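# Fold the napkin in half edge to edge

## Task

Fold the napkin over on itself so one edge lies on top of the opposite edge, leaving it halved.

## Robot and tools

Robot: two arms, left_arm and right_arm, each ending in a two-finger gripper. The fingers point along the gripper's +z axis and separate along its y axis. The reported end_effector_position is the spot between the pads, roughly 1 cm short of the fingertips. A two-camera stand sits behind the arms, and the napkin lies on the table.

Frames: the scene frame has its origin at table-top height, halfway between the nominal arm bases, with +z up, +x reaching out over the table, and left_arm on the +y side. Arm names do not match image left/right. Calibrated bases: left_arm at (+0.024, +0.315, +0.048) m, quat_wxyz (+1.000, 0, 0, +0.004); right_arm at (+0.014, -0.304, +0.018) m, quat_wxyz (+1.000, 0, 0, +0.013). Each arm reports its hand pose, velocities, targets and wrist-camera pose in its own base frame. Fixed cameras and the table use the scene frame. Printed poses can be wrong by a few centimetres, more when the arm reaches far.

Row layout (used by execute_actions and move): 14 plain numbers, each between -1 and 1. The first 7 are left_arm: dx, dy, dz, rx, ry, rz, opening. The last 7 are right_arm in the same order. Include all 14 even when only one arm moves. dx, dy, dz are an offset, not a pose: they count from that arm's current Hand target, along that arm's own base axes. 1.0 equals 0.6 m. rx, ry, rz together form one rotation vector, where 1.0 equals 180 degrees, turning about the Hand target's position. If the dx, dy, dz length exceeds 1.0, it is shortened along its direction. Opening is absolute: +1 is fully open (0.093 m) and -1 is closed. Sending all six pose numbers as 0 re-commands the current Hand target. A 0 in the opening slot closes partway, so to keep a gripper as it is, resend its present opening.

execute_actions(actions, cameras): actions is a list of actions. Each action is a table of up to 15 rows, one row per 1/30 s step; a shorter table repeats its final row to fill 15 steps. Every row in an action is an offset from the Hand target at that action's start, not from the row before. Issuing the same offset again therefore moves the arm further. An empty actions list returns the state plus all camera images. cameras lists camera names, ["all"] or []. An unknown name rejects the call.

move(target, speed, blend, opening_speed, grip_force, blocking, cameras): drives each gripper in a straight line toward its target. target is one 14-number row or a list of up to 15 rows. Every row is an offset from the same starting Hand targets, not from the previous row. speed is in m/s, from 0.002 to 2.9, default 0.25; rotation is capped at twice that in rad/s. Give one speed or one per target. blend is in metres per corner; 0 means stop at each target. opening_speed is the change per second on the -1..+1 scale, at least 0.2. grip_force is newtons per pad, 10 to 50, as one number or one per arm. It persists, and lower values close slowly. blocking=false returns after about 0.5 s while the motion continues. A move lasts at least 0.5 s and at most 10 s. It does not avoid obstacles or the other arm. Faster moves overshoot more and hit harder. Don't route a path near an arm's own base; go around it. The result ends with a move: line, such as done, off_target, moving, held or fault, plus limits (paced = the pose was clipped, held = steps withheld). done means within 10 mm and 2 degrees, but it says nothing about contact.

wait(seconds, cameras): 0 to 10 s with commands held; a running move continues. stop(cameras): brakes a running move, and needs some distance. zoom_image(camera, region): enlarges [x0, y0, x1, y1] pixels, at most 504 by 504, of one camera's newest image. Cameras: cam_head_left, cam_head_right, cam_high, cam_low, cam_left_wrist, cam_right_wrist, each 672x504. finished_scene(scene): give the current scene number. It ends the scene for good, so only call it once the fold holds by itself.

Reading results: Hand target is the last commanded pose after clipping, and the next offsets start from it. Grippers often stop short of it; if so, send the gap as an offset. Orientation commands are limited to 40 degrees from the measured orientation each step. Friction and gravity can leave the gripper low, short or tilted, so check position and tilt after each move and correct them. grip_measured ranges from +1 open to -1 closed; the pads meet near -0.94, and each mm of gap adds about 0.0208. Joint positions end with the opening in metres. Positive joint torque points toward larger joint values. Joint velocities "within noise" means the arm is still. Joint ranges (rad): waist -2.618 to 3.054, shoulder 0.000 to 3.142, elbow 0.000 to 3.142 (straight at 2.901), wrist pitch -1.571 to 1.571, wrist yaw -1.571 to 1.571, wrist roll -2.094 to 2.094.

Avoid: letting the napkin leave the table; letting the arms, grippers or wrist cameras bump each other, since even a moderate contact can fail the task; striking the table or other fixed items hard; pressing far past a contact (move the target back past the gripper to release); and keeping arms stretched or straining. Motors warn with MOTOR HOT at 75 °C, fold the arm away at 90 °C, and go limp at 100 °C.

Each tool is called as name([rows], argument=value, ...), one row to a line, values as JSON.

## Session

execute_actions(actions=[])

Scene clock: 0.00 s.
left_arm: end_effector_position=(+0.3870, +0.0019, +0.0886) grip_measured=+1.000 end_effector_quat_wxyz=(+0.583, -0.047, +0.809, +0.065) | right_arm: end_effector_position=(+0.4013, +0.0012, +0.0831) grip_measured=+1.000 end_effector_quat_wxyz=(+0.550, +0.008, +0.834, -0.044)
Joint positions: left_arm=[-0.108 1.587 0.347 0.911 -0.262 -0.036 0.093] | right_arm=[0.061 1.589 0.437 0.746 0.138 -0.012 0.093]
Joint velocities: within noise
Joint torques (N m): no reading
Motor temperatures (°C): left_arm=[27 39 33 24 23 27 26] | right_arm=[26 38 33 28 26 25 25]
Heat: left arm: 39 °C; right arm: 38 °C.
Hand target: left_arm +0.3885, +0.0017, +0.0916; +0.586, -0.047, +0.807, +0.064 | right_arm +0.4061, +0.0015, +0.0947; +0.565, +0.009, +0.824, -0.043
Tool commands: left_gripper/opening=+1.0 right_gripper/opening=+1.0

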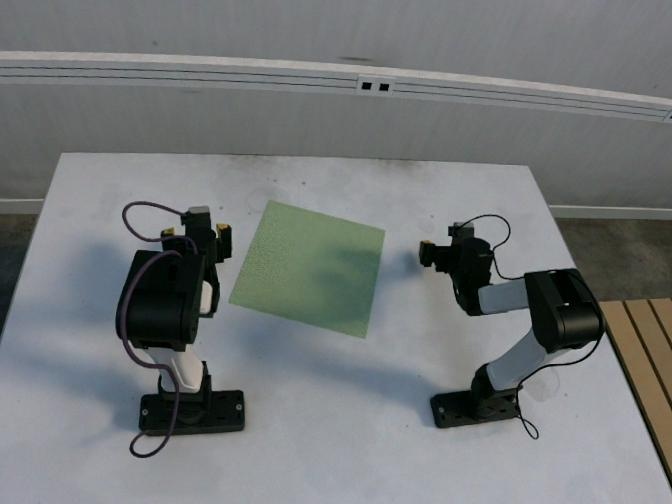

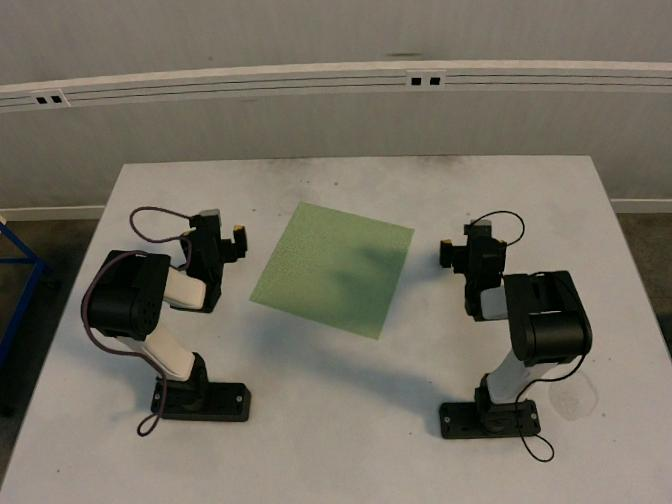

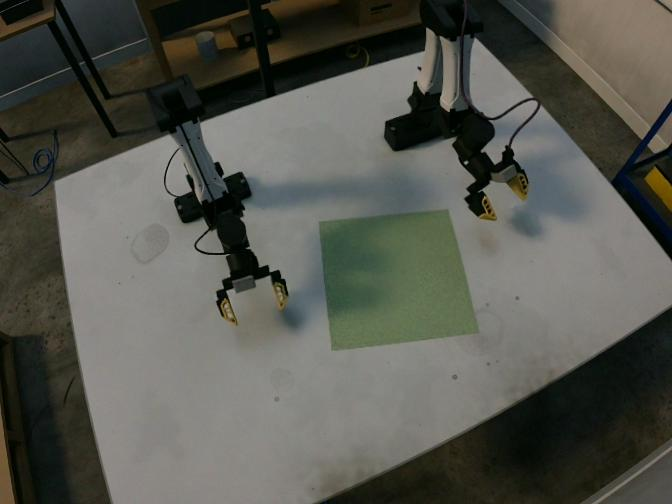

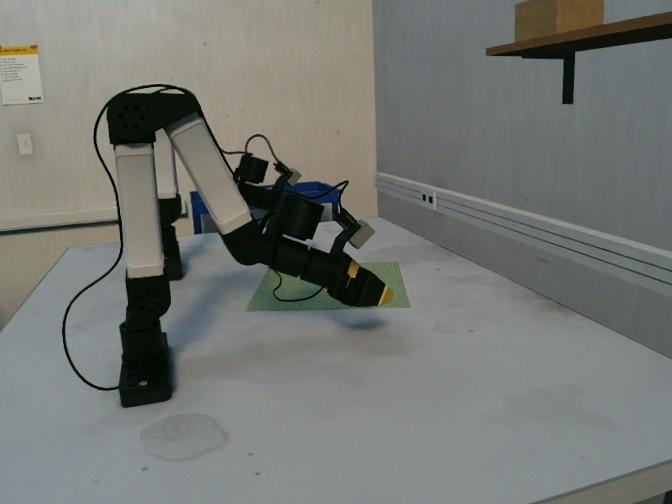

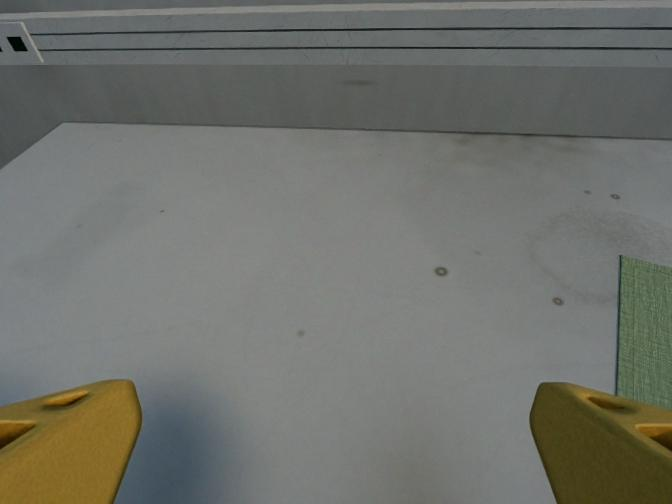

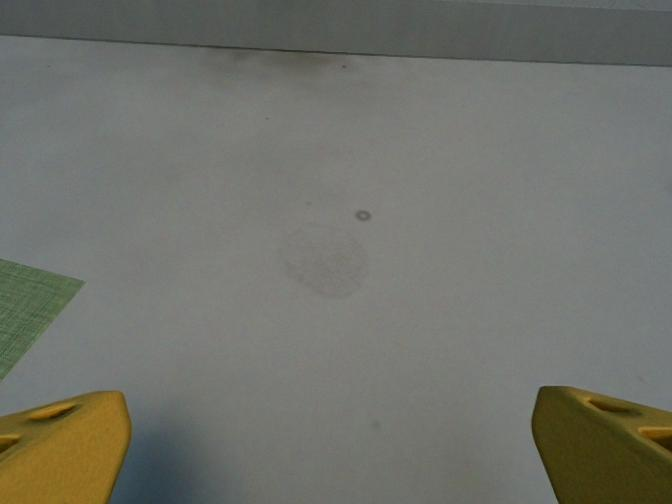

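move([
  [-0.041,-0.446,-0.15,-0.2854,0.3101,0.3154,0.31,-0.448,0.327,-0.058,-0.2133,0.3474,0.3529,-0.316],
  [-0.041,-0.446,-0.2393,-0.2854,0.3101,0.3154,0.31,-0.448,0.327,-0.058,-0.2133,0.3474,0.3529,-0.316],
  [-0.1743,-0.396,-0.2393,-0.2854,0.3101,0.3154,0.31,-0.448,0.327,-0.058,-0.2133,0.3474,0.3529,-0.316],
  [-0.1743,-0.396,-0.083,-0.2854,0.3101,0.3154,0.31,-0.448,0.327,-0.058,-0.2133,0.3474,0.3529,-0.316],
  [-0.3117,-0.1063,-0.1743,-0.2854,0.3101,0.3154,-0.316,-0.449,0.46,-0.1195,-0.2133,0.3474,0.3529,-0.316],
], speed=[0.4,0.08,0.12,0.15,0.25], blend=[0.02,0,0,0.03,0], cameras=["cam_high","cam_head_left","cam_left_wrist","cam_right_wrist"])

Scene clock: 128.67 s.
left_arm: end_effector_position=(+0.2010, -0.0626, -0.0135) grip_measured=-0.313 end_effector_quat_wxyz=(-0.003, -0.597, +0.802, +0.009) | right_arm: end_effector_position=(+0.1337, +0.2630, +0.0191) grip_measured=-0.314 end_effector_quat_wxyz=(-0.011, -0.590, +0.807, -0.014)
Joint positions: left_arm=[-0.306 1.537 0.667 -0.719 -0.006 -1.585 0.03] | right_arm=[1.109 1.785 1.093 -0.912 0.015 -0.154 0.03]
Joint torques (N m): left_arm=[0.39 -6.52 4.67 0.53 -0.1 0.06] | right_arm=[0.4 -5.86 7.72 0.44 -0.15 0.21]
Motor temperatures (°C): left_arm=[27 43 37 34 23 27 26] | right_arm=[26 43 38 39 26 25 25]
Heat: left arm: 43 °C; right arm: 43 °C.
Hand target: left_arm +0.2015, -0.0621, -0.0130; +0.000, -0.594, +0.805, +0.000 | right_arm +0.1367, +0.2775, +0.0231; +0.001, -0.586, +0.810, +0.000
Off the commanded pose: left_arm 0.001 m, 1 deg | right_arm 0.015 m, 2 deg.
move: off_target (right_arm)
Images, in order (width x height): cam_head_left 672x504, cam_high 672x504, cam_left_wrist 672x504, cam_right_wrist 672x504.

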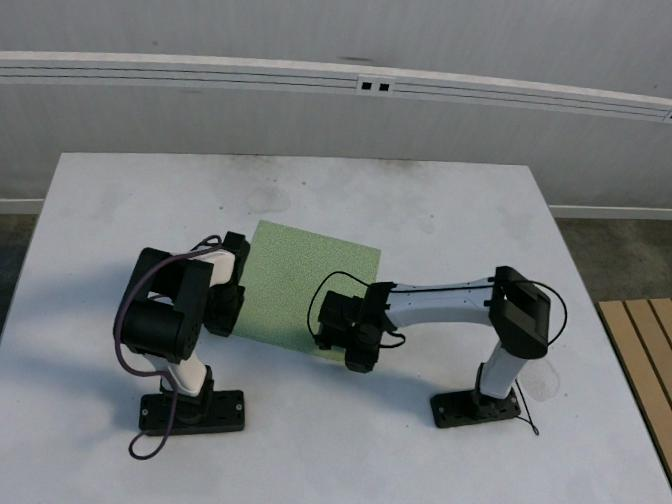

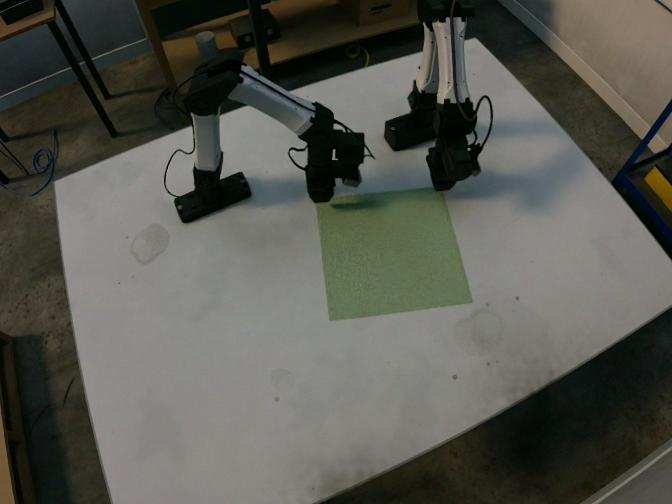

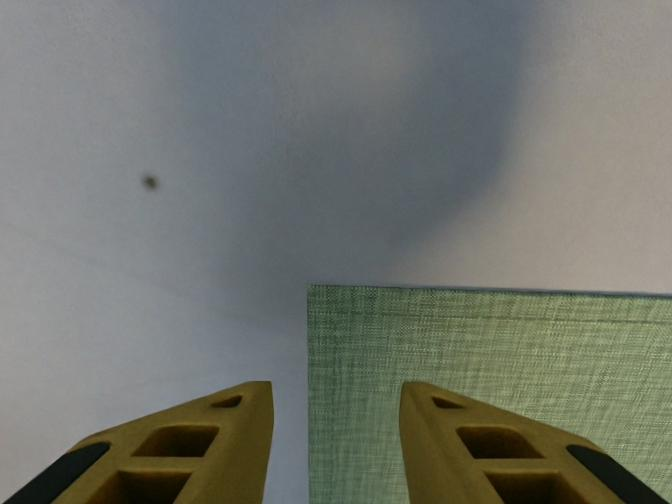

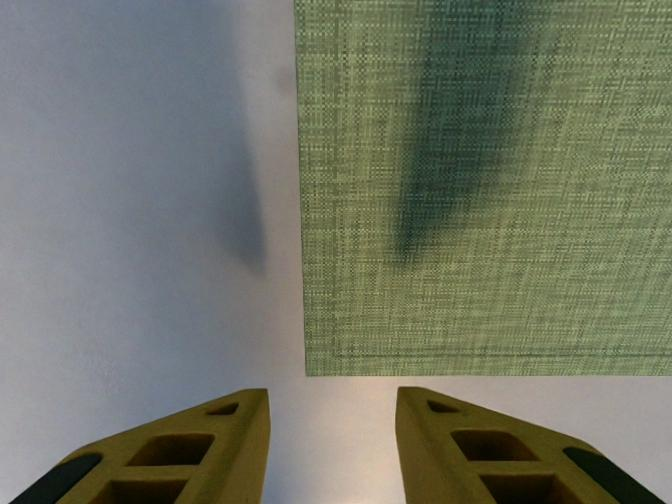

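move([
  [0,0,-0.01,0,0,0,-0.316,0.0035,0.0217,-0.01,0,0,0,-0.316],
  [0,0,-0.0667,0,0,0,-0.316,0.0035,0.0217,-0.0685,0,0,0,-0.316],
  [0,0,-0.0667,0,0,0,-1,0.0035,0.0217,-0.0685,0,0,0,-1],
  [0.006,-0.002,0.02,0,0,0,-1,0.0095,0.0197,0.02,0,0,0,-1],
], speed=[0.1,0.07,0.1,0.1], blend=[0,0,0,0], opening_speed=0.8, cameras=["cam_high","cam_left_wrist","cam_right_wrist"])

Scene clock: 147.83 s.
left_arm: end_effector_position=(+0.2002, -0.0632, -0.0076) grip_measured=-0.983 end_effector_quat_wxyz=(-0.004, -0.596, +0.803, +0.007) | right_arm: end_effector_position=(+0.1390, +0.2798, +0.0166) grip_measured=-0.971 end_effector_quat_wxyz=(-0.018, -0.589, +0.808, -0.020)
Joint positions: left_arm=[-0.306 1.516 0.676 -0.747 -0.001 -1.584 0] | right_arm=[1.119 1.865 1.184 -0.941 0.017 -0.14 0]
Joint torques (N m): left_arm=[0.35 -6.15 7.53 0.21 -0.16 0.04] | right_arm=[-0.4 -10.62 7.32 0.05 -0.17 0.09]
Heat: left arm: 43 °C; right arm: 44 °C.
Hand target: left_arm +0.2051, -0.0632, -0.0010; +0.000, -0.594, +0.805, +0.000 | right_arm +0.1424, +0.2893, +0.0350; +0.000, -0.586, +0.810, +0.000
Off the commanded pose: left_arm 0.008 m, 1 deg | right_arm 0.021 m, 3 deg.
move: off_target (right_arm); target 3's new opening was sent with left_arm's hand 0.015 m and 1 deg from that target
Images, in order (width x height): cam_high 672x504, cam_left_wrist 672x504, cam_right_wrist 672x504.

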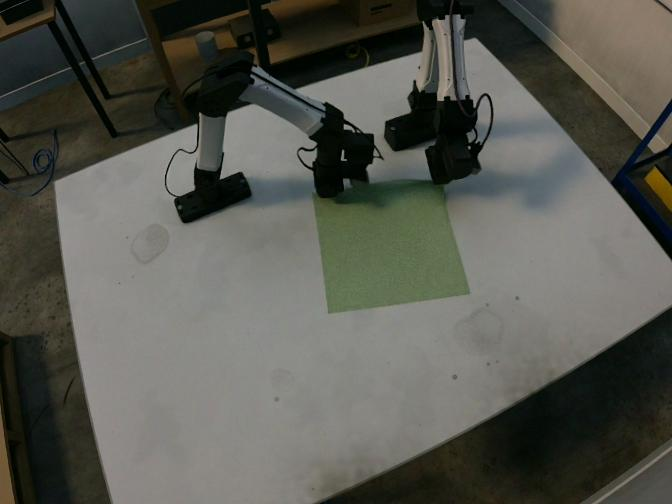

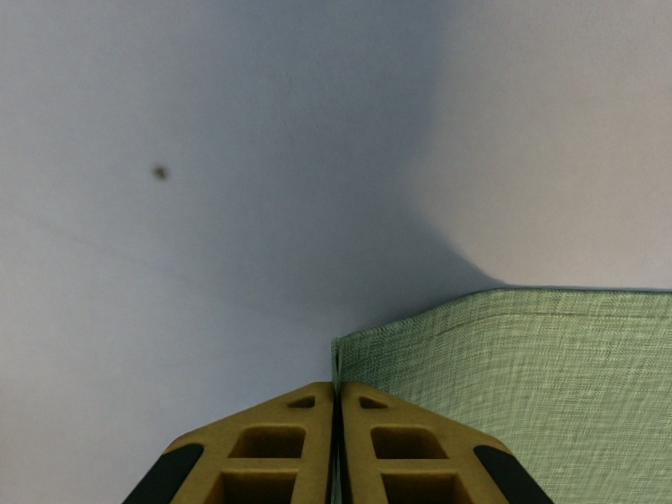

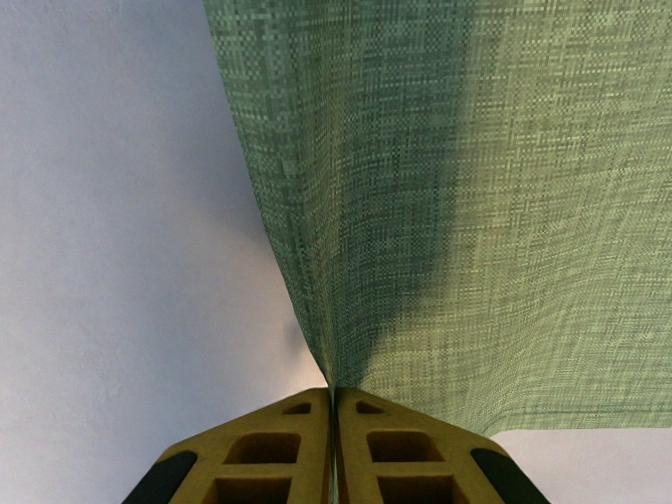

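move([
  [0.0468,-0.0142,0.098,0,0,0,-1,0.046,-0.0178,0.11,0,0,0,-1],
  [0.1405,-0.0425,0.177,0,0,0,-1,0.138,-0.0535,0.188,0,0,0,-1],
  [0.2342,-0.0709,0.2017,0,0,0,-1,0.23,-0.0892,0.2133,0,0,0,-1],
  [0.3278,-0.0993,0.177,0,0,0,-1,0.322,-0.1248,0.188,0,0,0,-1],
  [0.4121,-0.1248,0.1117,0,0,0,-1,0.4048,-0.1569,0.1233,0,0,0,-1],
  [0.4496,-0.1361,0.048,0,0,0,-1,0.4416,-0.1712,0.06,0,0,0,-1],
  [0.4683,-0.1418,-0.045,0,0,0,-1,0.46,-0.1783,-0.0417,0,0,0,-1],
], speed=0.15, blend=0.02, cameras=["cam_high", "cam_low", "cam_left_wrist", "cam_right_wrist"])

Scene clock: 196.40 s.
left_arm: end_effector_position=(+0.4784, -0.1520, -0.0242) grip_measured=-0.983 end_effector_quat_wxyz=(-0.006, -0.595, +0.803, +0.005) | right_arm: end_effector_position=(+0.4193, +0.1839, +0.0162) grip_measured=-0.971 end_effector_quat_wxyz=(+0.004, -0.584, +0.812, -0.007)
Joint positions: left_arm=[-0.306 2.662 2.354 -1.279 0.004 -1.581 0] | right_arm=[0.418 2.355 1.948 -1.153 0.013 -0.829 0]
Joint torques (N m): left_arm=[0.64 -13.86 8.59 0.53 -0.19 0.05] | right_arm=[-0.51 -10.91 4.74 0.46 -0.18 -0.07]
Motor temperatures (°C): left_arm=[27 42 39 28 23 27 26] | right_arm=[26 51 41 34 26 25 26]
Heat: left arm: 42 °C; right arm: 51 °C.
Hand target: left_arm +0.4860, -0.1483, -0.0281; +0.000, -0.594, +0.805, +0.001 | right_arm +0.4185, +0.1823, +0.0101; +0.001, -0.586, +0.810, +0.000
Off the commanded pose: left_arm 0.009 m, 1 deg | right_arm 0.006 m, 1 deg.
move: done
Images, in order (width x height): cam_high 672x504, cam_low 672x504, cam_left_wrist 672x504, cam_right_wrist 672x504.

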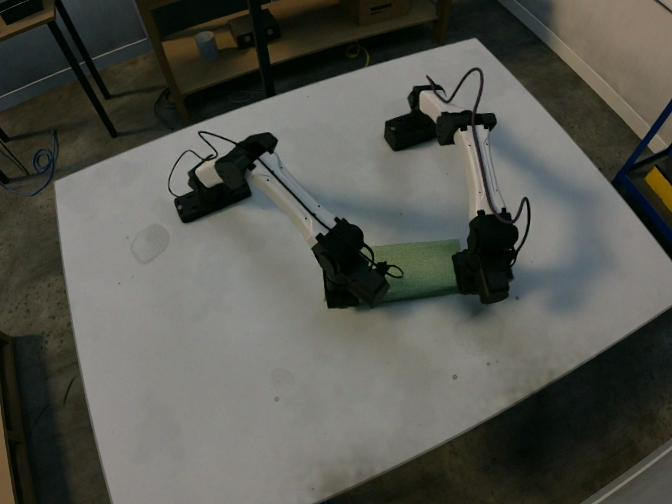

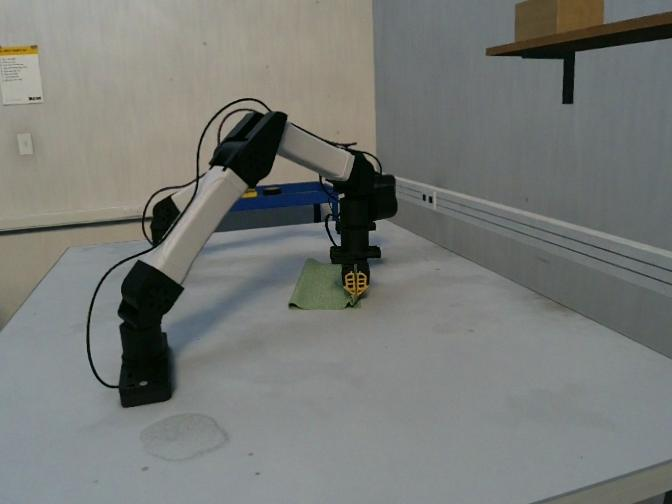

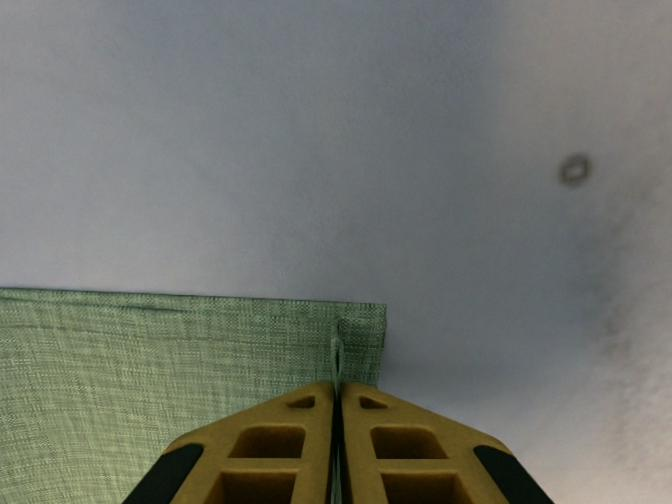

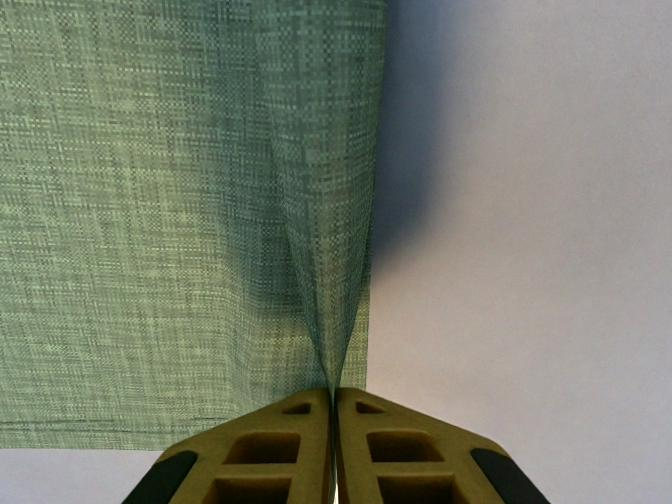

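move([
  [0,0,-0.0133,0,0,0,-1,0,0,-0.02,0,0,0,-1],
  [0,0,-0.0133,0,0,0,-0.4,0,0,-0.02,0,0,0,-0.4],
  [0,0,0.15,0,0,0,-0.4,0,0,0.15,0,0,0,-0.4],
  [-0.35,0.15,0.25,0,0,0,-0.4,-0.35,-0.15,0.25,0,0,0,-0.4],
], speed=[0.03, 0.05, 0.07, 0.25], opening_speed=1, blend=[0, 0, 0.02, 0], cameras=["cam_high", "cam_head_right", "cam_left_wrist", "cam_right_wrist"])

zoom_image(camera="cam_high", region=[290, 200, 550, 330])

Scene clock: 224.13 s.
left_arm: end_effector_position=(+0.2768, -0.0612, +0.1233) grip_measured=-0.403 end_effector_quat_wxyz=(-0.004, -0.597, +0.802, +0.001) | right_arm: end_effector_position=(+0.2140, +0.0927, +0.1608) grip_measured=-0.402 end_effector_quat_wxyz=(+0.002, -0.584, +0.812, -0.007)
Joint positions: left_arm=[-0.215 1.62 1.334 -1.292 0.004 -1.495 0.026] | right_arm=[0.418 1.422 1.295 -1.437 0.013 -0.829 0.026]
Joint torques (N m): left_arm=[0.32 -7.88 5.61 0.54 -0.2 0.01] | right_arm=[-0.03 -5.35 4.23 0.3 -0.18 0]
Motor temperatures (°C): left_arm=[27 49 39 28 23 27 26] | right_arm=[26 60 39 33 26 25 26]
Heat: left arm: 49 °C; right arm: 60 °C.
Hand target: left_arm +0.2760, -0.0583, +0.1219; +0.000, -0.594, +0.805, +0.001 | right_arm +0.2084, +0.0923, +0.1600; +0.000, -0.586, +0.810, +0.000
Off the commanded pose: left_arm 0.003 m, 1 deg | right_arm 0.006 m, 1 deg.
move: done; target 2's new opening was sent with left_arm's hand 0.013 m and 1 deg from that target
Images, in order (width x height): cam_head_right 672x504, cam_high 672x504, cam_left_wrist 672x504, cam_right_wrist 672x504.

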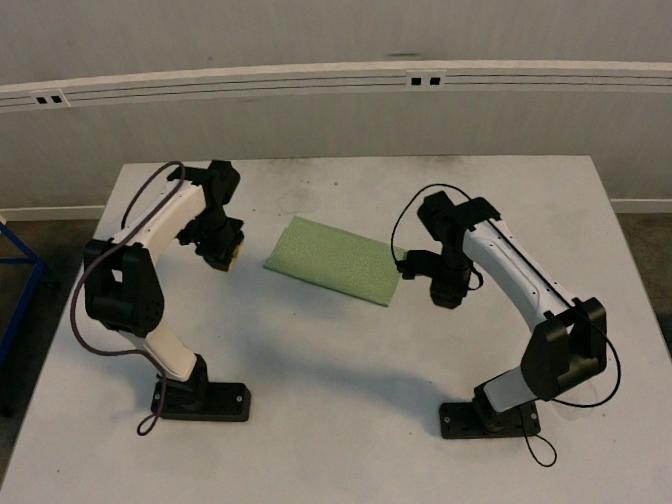

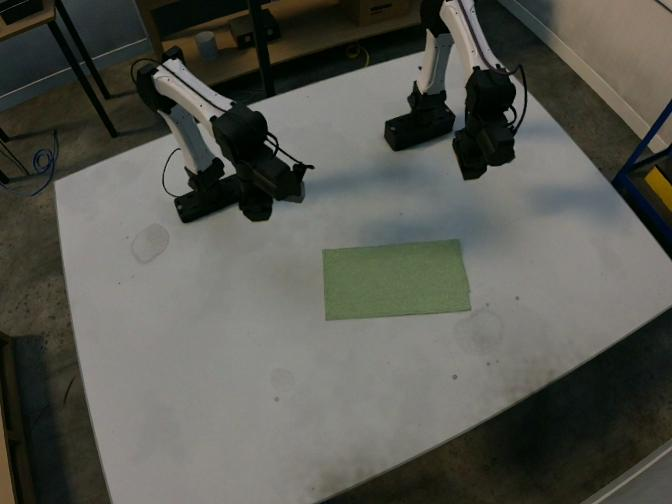

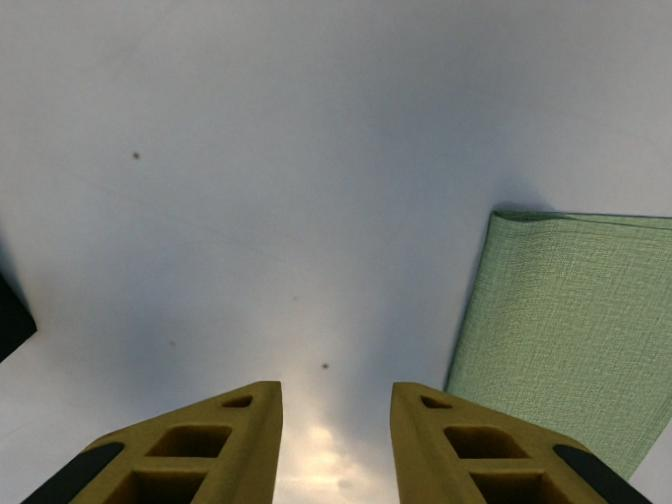

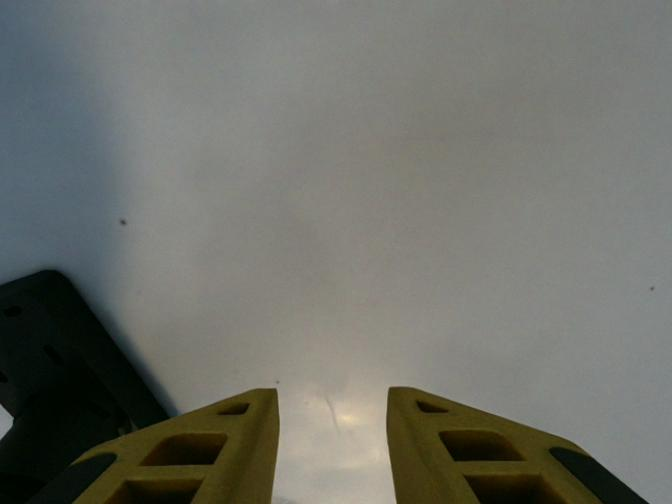

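Scaled by 1.938 from the camera's 672x504 image, which has a finer 960x720 frame.

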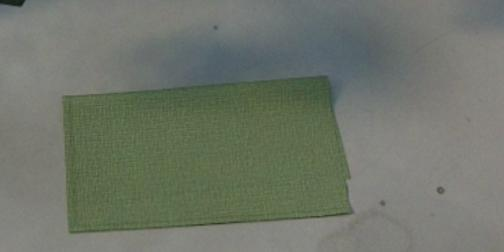

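zoom_image(camera="cam_high", region=[430, 230, 490, 320])

zoom_image(camera="cam_high", region=[310, 235, 400, 330])

zoom_image(camera="cam_head_right", region=[250, 200, 420, 320])

Scaled by 5.600 from the camera's 672x504 image, which has a finer 960x720 frame.

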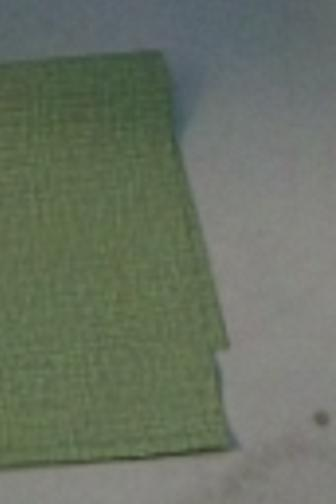

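Scaled by 5.305 from the camera's 672x504 image, which has a finer 960x720 frame.

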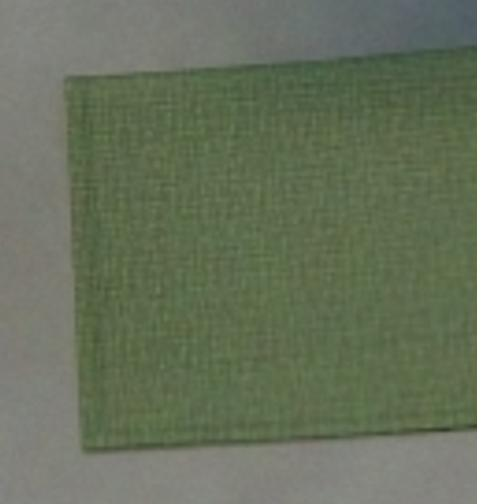

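Scaled by 2.965 from the camera's 672x504 image, which has a finer 960x720 frame.

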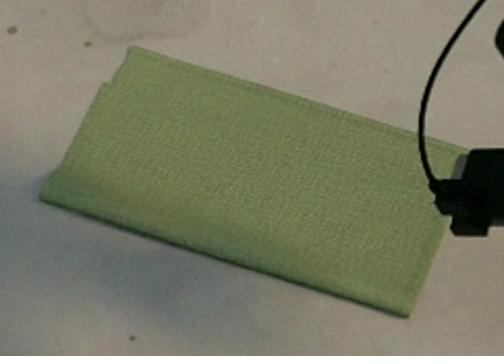

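move(target=[0.272,-0.183,-0.03,0,0,0,-0.4,0.277,0.06,-0.05,0,0,0,-0.4], speed=0.25, cameras=["cam_left_wrist", "cam_right_wrist"])

Scene clock: 246.83 s.
left_arm: end_effector_position=(+0.4388, -0.1673, +0.1057) grip_measured=-0.403 end_effector_quat_wxyz=(+0.005, -0.589, +0.808, -0.011) | right_arm: end_effector_position=(+0.3682, +0.1260, +0.1252) grip_measured=-0.402 end_effector_quat_wxyz=(-0.010, -0.583, +0.812, -0.004)
Joint positions: left_arm=[-0.363 2.426 2.431 -1.553 0.004 -1.623 0.026] | right_arm=[0.335 2.05 1.889 -1.426 0.013 -0.91 0.026]
Joint torques (N m): left_arm=[-0.36 -12.37 8.91 0.27 -0.2 -0.2] | right_arm=[-0.36 -8.54 8.43 0.22 -0.18 -0.06]
Motor temperatures (°C): left_arm=[27 48 39 28 23 27 26] | right_arm=[26 51 39 33 26 25 26]
Heat: left arm: 48 °C; right arm: 51 °C.
Hand target: left_arm +0.4392, -0.1682, +0.1039; +0.000, -0.594, +0.805, +0.001 | right_arm +0.3747, +0.1283, +0.1301; +0.001, -0.586, +0.810, +0.000
Off the commanded pose: left_arm 0.002 m, 2 deg | right_arm 0.008 m, 1 deg.
joint sent to its limit (left arm) — joint 4 (wrist pitch), lower limit. The joint targets still meet the commanded pose.
move: done
Images, in order (width x height): cam_left_wrist 672x504, cam_right_wrist 672x504.

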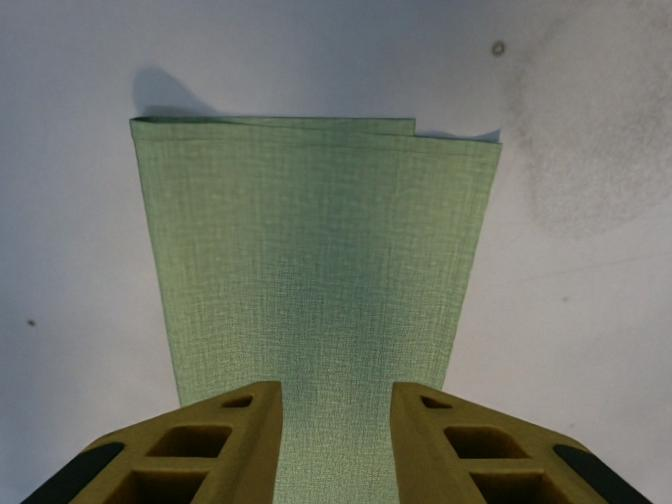

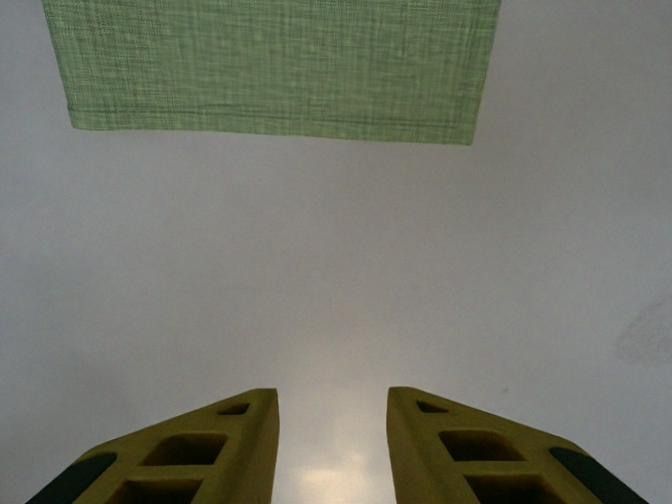

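zoom_image(camera="cam_left_wrist", region=[370, 90, 520, 240])

zoom_image(camera="cam_left_wrist", region=[110, 80, 290, 260])

zoom_image(camera="cam_right_wrist", region=[300, 0, 520, 180])

zoom_image(camera="cam_right_wrist", region=[30, 0, 250, 180])

Scaled by 3.360 from the camera's 672x504 image, which has a finer 960x720 frame.

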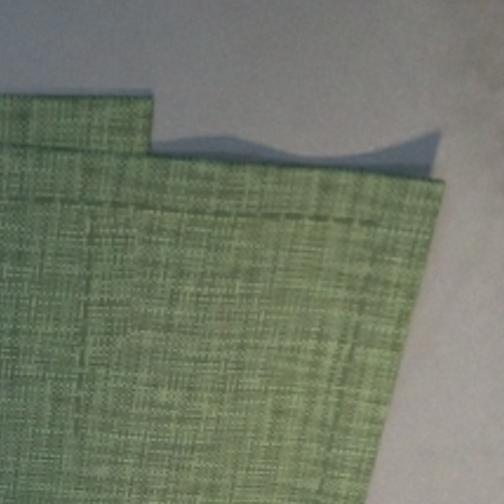

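Scaled by 2.800 from the camera's 672x504 image, which has a finer 960x720 frame.

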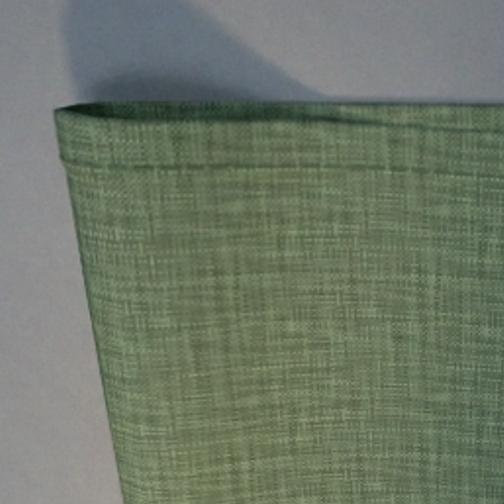

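Scaled by 2.291 from the camera's 672x504 image, which has a finer 960x720 frame.

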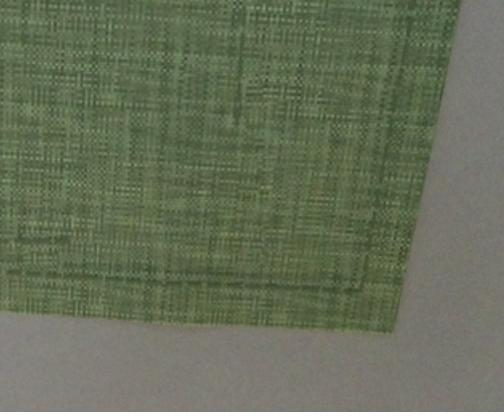

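Scaled by 2.291 from the camera's 672x504 image, which has a finer 960x720 frame.

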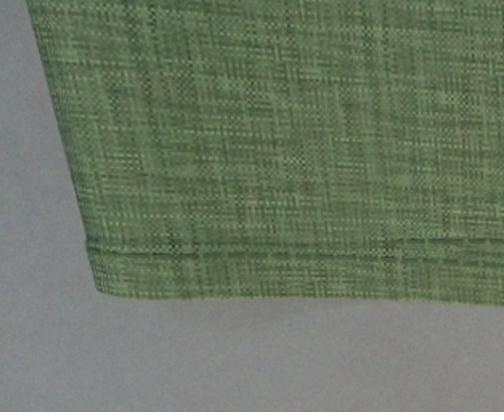

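move([
  [-0.067,-0.183,-0.1398,0,0,0,0.31,0,0,0,0,0,0,-0.316],
  [-0.067,-0.183,-0.2598,0,0,0,0.31,0,0,0,0,0,0,-0.316],
  [-0.1792,-0.1508,-0.2598,0,0,0,0.31,0,0,0,0,0,0,-0.316],
  [-0.1792,-0.1508,-0.0065,0,0,0,0.31,0,0,0,0,0,0,-0.316],
  [-0.25,0.18,0.03,0,0,0,-0.316,0,0,0,0,0,0,-0.316],
], speed=[0.2, 0.05, 0.08, 0.12, 0.25], blend=[0, 0, 0, 0.02, 0], cameras=["cam_high", "cam_head_right", "cam_left_wrist", "cam_right_wrist"])

zoom_image(camera="cam_high", region=[290, 190, 500, 330])

Scene clock: 452.43 s.
left_arm: end_effector_position=(+0.2917, -0.0608, +0.1209) grip_measured=-0.313 end_effector_quat_wxyz=(-0.003, -0.599, +0.801, +0.005) | right_arm: end_effector_position=(+0.3681, +0.1259, +0.1252) grip_measured=-0.318 end_effector_quat_wxyz=(-0.010, -0.583, +0.812, -0.004)
Joint positions: left_arm=[-0.207 1.679 1.389 -1.291 -0.002 -1.491 0.03] | right_arm=[0.335 2.05 1.889 -1.426 0.013 -0.91 0.03]
Joint torques (N m): left_arm=[-0.05 -9.2 5.57 0.48 -0.13 0.06] | right_arm=[-0.36 -8.55 8.42 0.23 -0.18 -0.05]
Motor temperatures (°C): left_arm=[27 59 45 25 23 27 26] | right_arm=[26 51 51 29 26 25 25]
Heat: left arm: 59 °C; right arm: 51 °C.
Hand target: left_arm +0.2892, -0.0603, +0.1220; +0.000, -0.594, +0.805, +0.000 | right_arm +0.3747, +0.1283, +0.1301; +0.000, -0.586, +0.810, +0.000
Off the commanded pose: left_arm 0.003 m, 1 deg | right_arm 0.009 m, 1 deg.
move: done
Images, in order (width x height): cam_head_right 672x504, cam_high 672x504, cam_left_wrist 672x504, cam_right_wrist 672x504.

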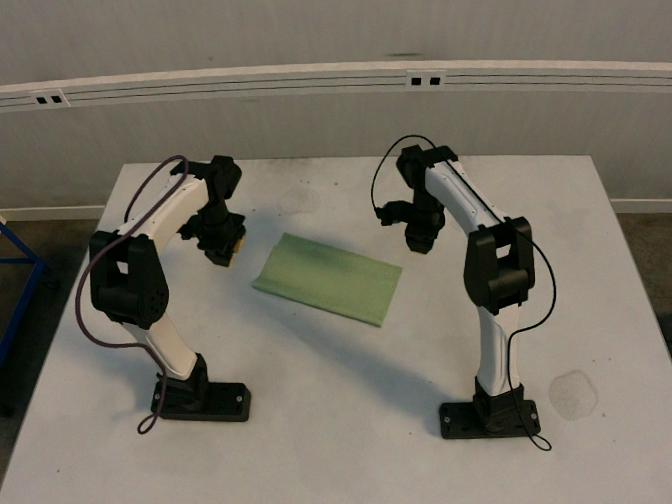

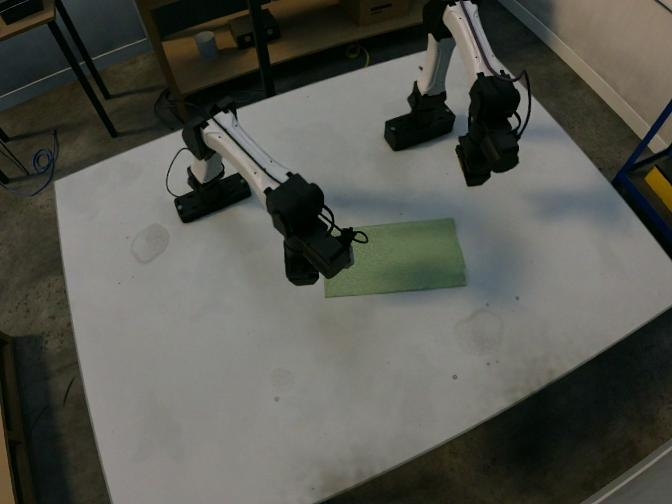

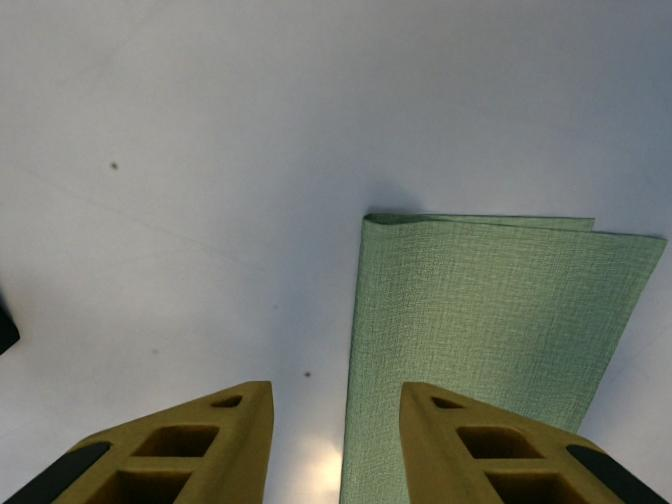

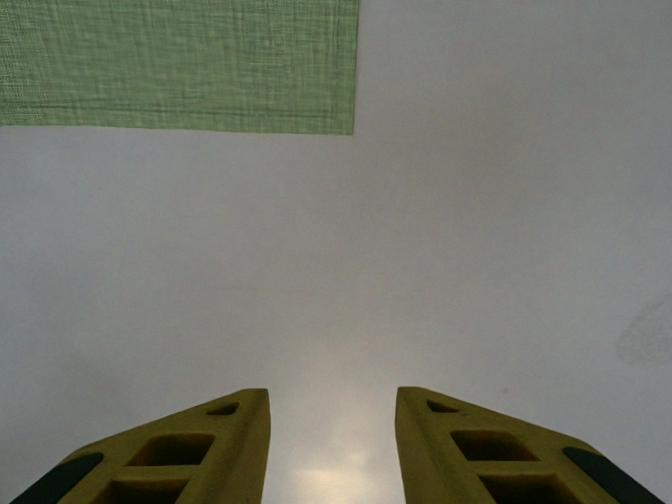

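Scaled by 2.400 from the camera's 672x504 image, which has a finer 960x720 frame.

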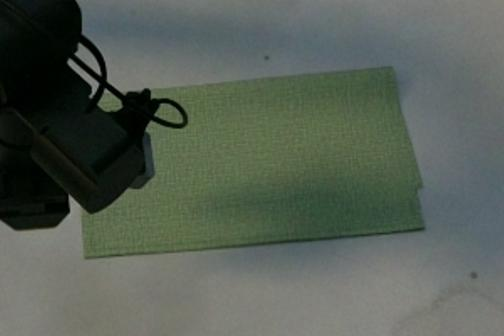

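move(target=[0.2972,-0.1368,-0.22,0,0,0,-0.316,0.0322,0.0962,-0.1752,0,0,0,-0.316], speed=0.2, cameras=["cam_left_wrist", "cam_right_wrist"])

Scene clock: 481.43 s.
left_arm: end_effector_position=(+0.4676, -0.1385, -0.0080) grip_measured=-0.313 end_effector_quat_wxyz=(+0.004, -0.591, +0.807, -0.003) | right_arm: end_effector_position=(+0.3960, +0.1830, +0.0324) grip_measured=-0.318 end_effector_quat_wxyz=(+0.004, -0.590, +0.807, -0.007)
Joint positions: left_arm=[-0.289 2.524 2.157 -1.195 -0.002 -1.552 0.03] | right_arm=[0.438 2.249 1.832 -1.144 0.013 -0.825 0.03]
Joint torques (N m): left_arm=[-0.62 -13.14 9.21 0.29 -0.13 -0.19] | right_arm=[0.39 -9.96 4.68 0.51 -0.17 0.21]
Motor temperatures (°C): left_arm=[27 56 42 25 23 27 26] | right_arm=[26 52 52 29 26 25 25]
Heat: left arm: 56 °C; right arm: 52 °C.
Hand target: left_arm +0.4676, -0.1423, -0.0100; +0.000, -0.594, +0.805, +0.000 | right_arm +0.3940, +0.1861, +0.0250; +0.001, -0.586, +0.810, +0.000
Off the commanded pose: left_arm 0.004 m, 1 deg | right_arm 0.008 m, 1 deg.
move: done
Images, in order (width x height): cam_left_wrist 672x504, cam_right_wrist 672x504.

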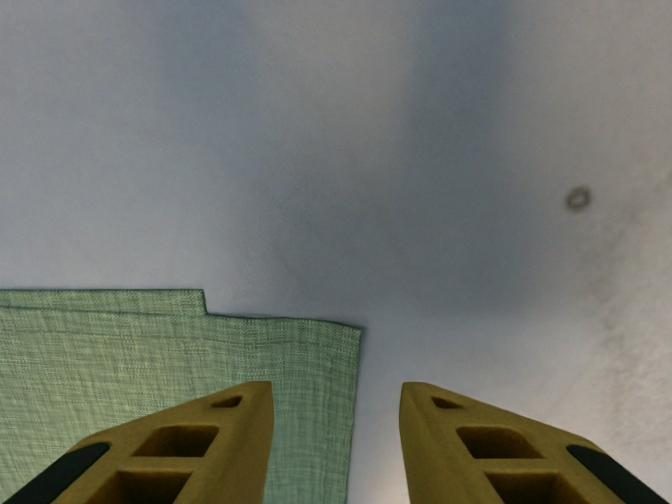

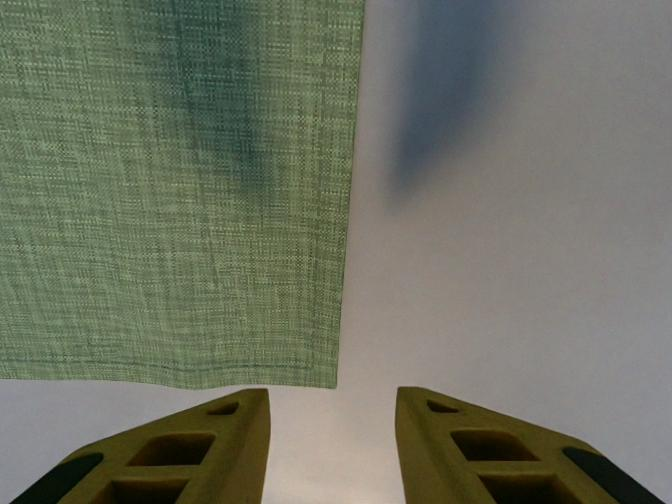

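move([
  [-0.0085,-0.032,0,0,0,0,-0.316,-0.0127,0.004,0,0,0,0,-0.316],
  [-0.0085,-0.032,-0.0717,0,0,0,-0.316,-0.0127,0.004,-0.0717,0,0,0,-0.316],
  [-0.0085,-0.032,-0.0717,0,0,0,-1,-0.0127,0.004,-0.0717,0,0,0,-1],
  [-0.03,-0.02,0.05,0,0,0,-1,-0.03,0.01,0.05,0,0,0,-1],
], speed=[0.1, 0.05, 0.05, 0.07], opening_speed=0.8, blend=[0.003, 0, 0, 0], cameras=["cam_left_wrist", "cam_right_wrist", "cam_high"])

Scene clock: 502.33 s.
left_arm: end_effector_position=(+0.4448, -0.1560, -0.0004) grip_measured=-0.984 end_effector_quat_wxyz=(-0.010, -0.587, +0.809, +0.015) | right_arm: end_effector_position=(+0.3674, +0.1850, +0.0258) grip_measured=-0.971 end_effector_quat_wxyz=(-0.035, -0.589, +0.807, +0.005)
Joint positions: left_arm=[-0.338 2.489 2.121 -1.239 0 -1.593 0] | right_arm=[0.467 2.232 1.774 -1.184 0.002 -0.794 0]
Joint torques (N m): left_arm=[0.38 -17.44 8.02 0.15 -0.15 -0.15] | right_arm=[0.46 -14.9 7.86 0.02 -0.09 0.2]
Motor temperatures (°C): left_arm=[27 63 43 25 23 27 26] | right_arm=[26 60 48 29 26 25 25]
Heat: left arm: 63 °C; right arm: 60 °C.
Hand target: left_arm +0.4495, -0.1543, +0.0199; +0.000, -0.594, +0.805, +0.001 | right_arm +0.3760, +0.1921, +0.0551; +0.001, -0.586, +0.810, +0.000
Off the commanded pose: left_arm 0.021 m, 2 deg | right_arm 0.031 m, 4 deg.
move: off_target (left_arm, right_arm); target 3's new opening was sent with right_arm's hand 0.016 m and 1 deg from that target
Images, in order (width x height): cam_high 672x504, cam_left_wrist 672x504, cam_right_wrist 672x504.

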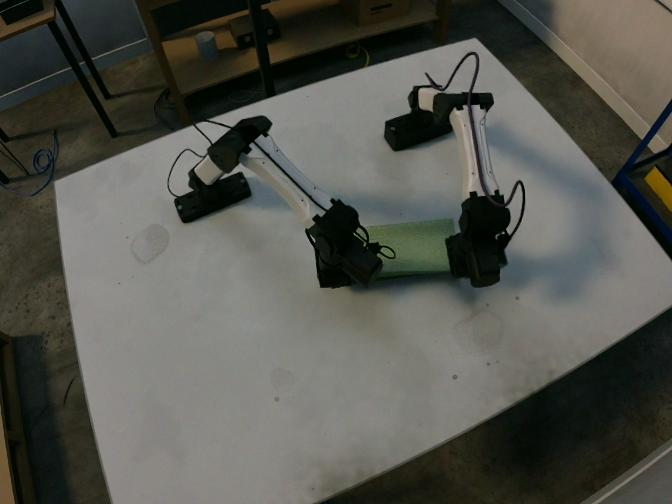

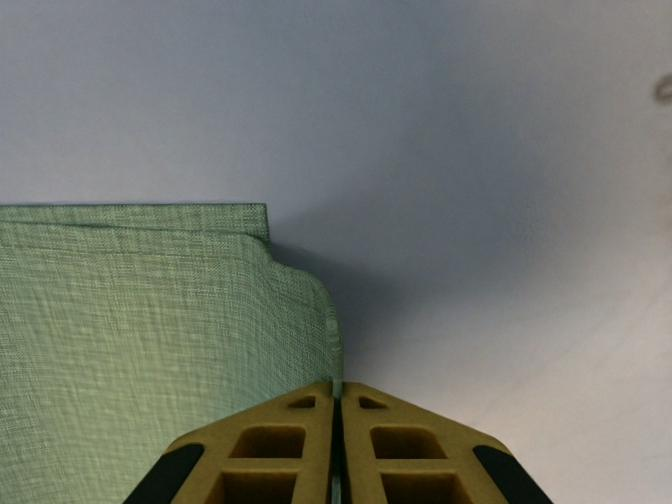

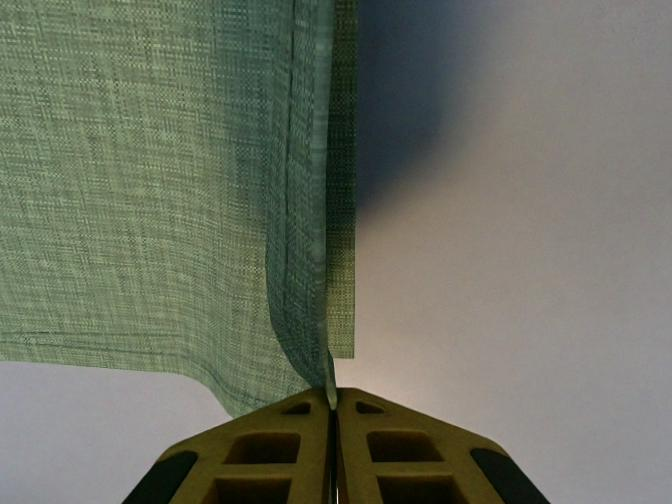

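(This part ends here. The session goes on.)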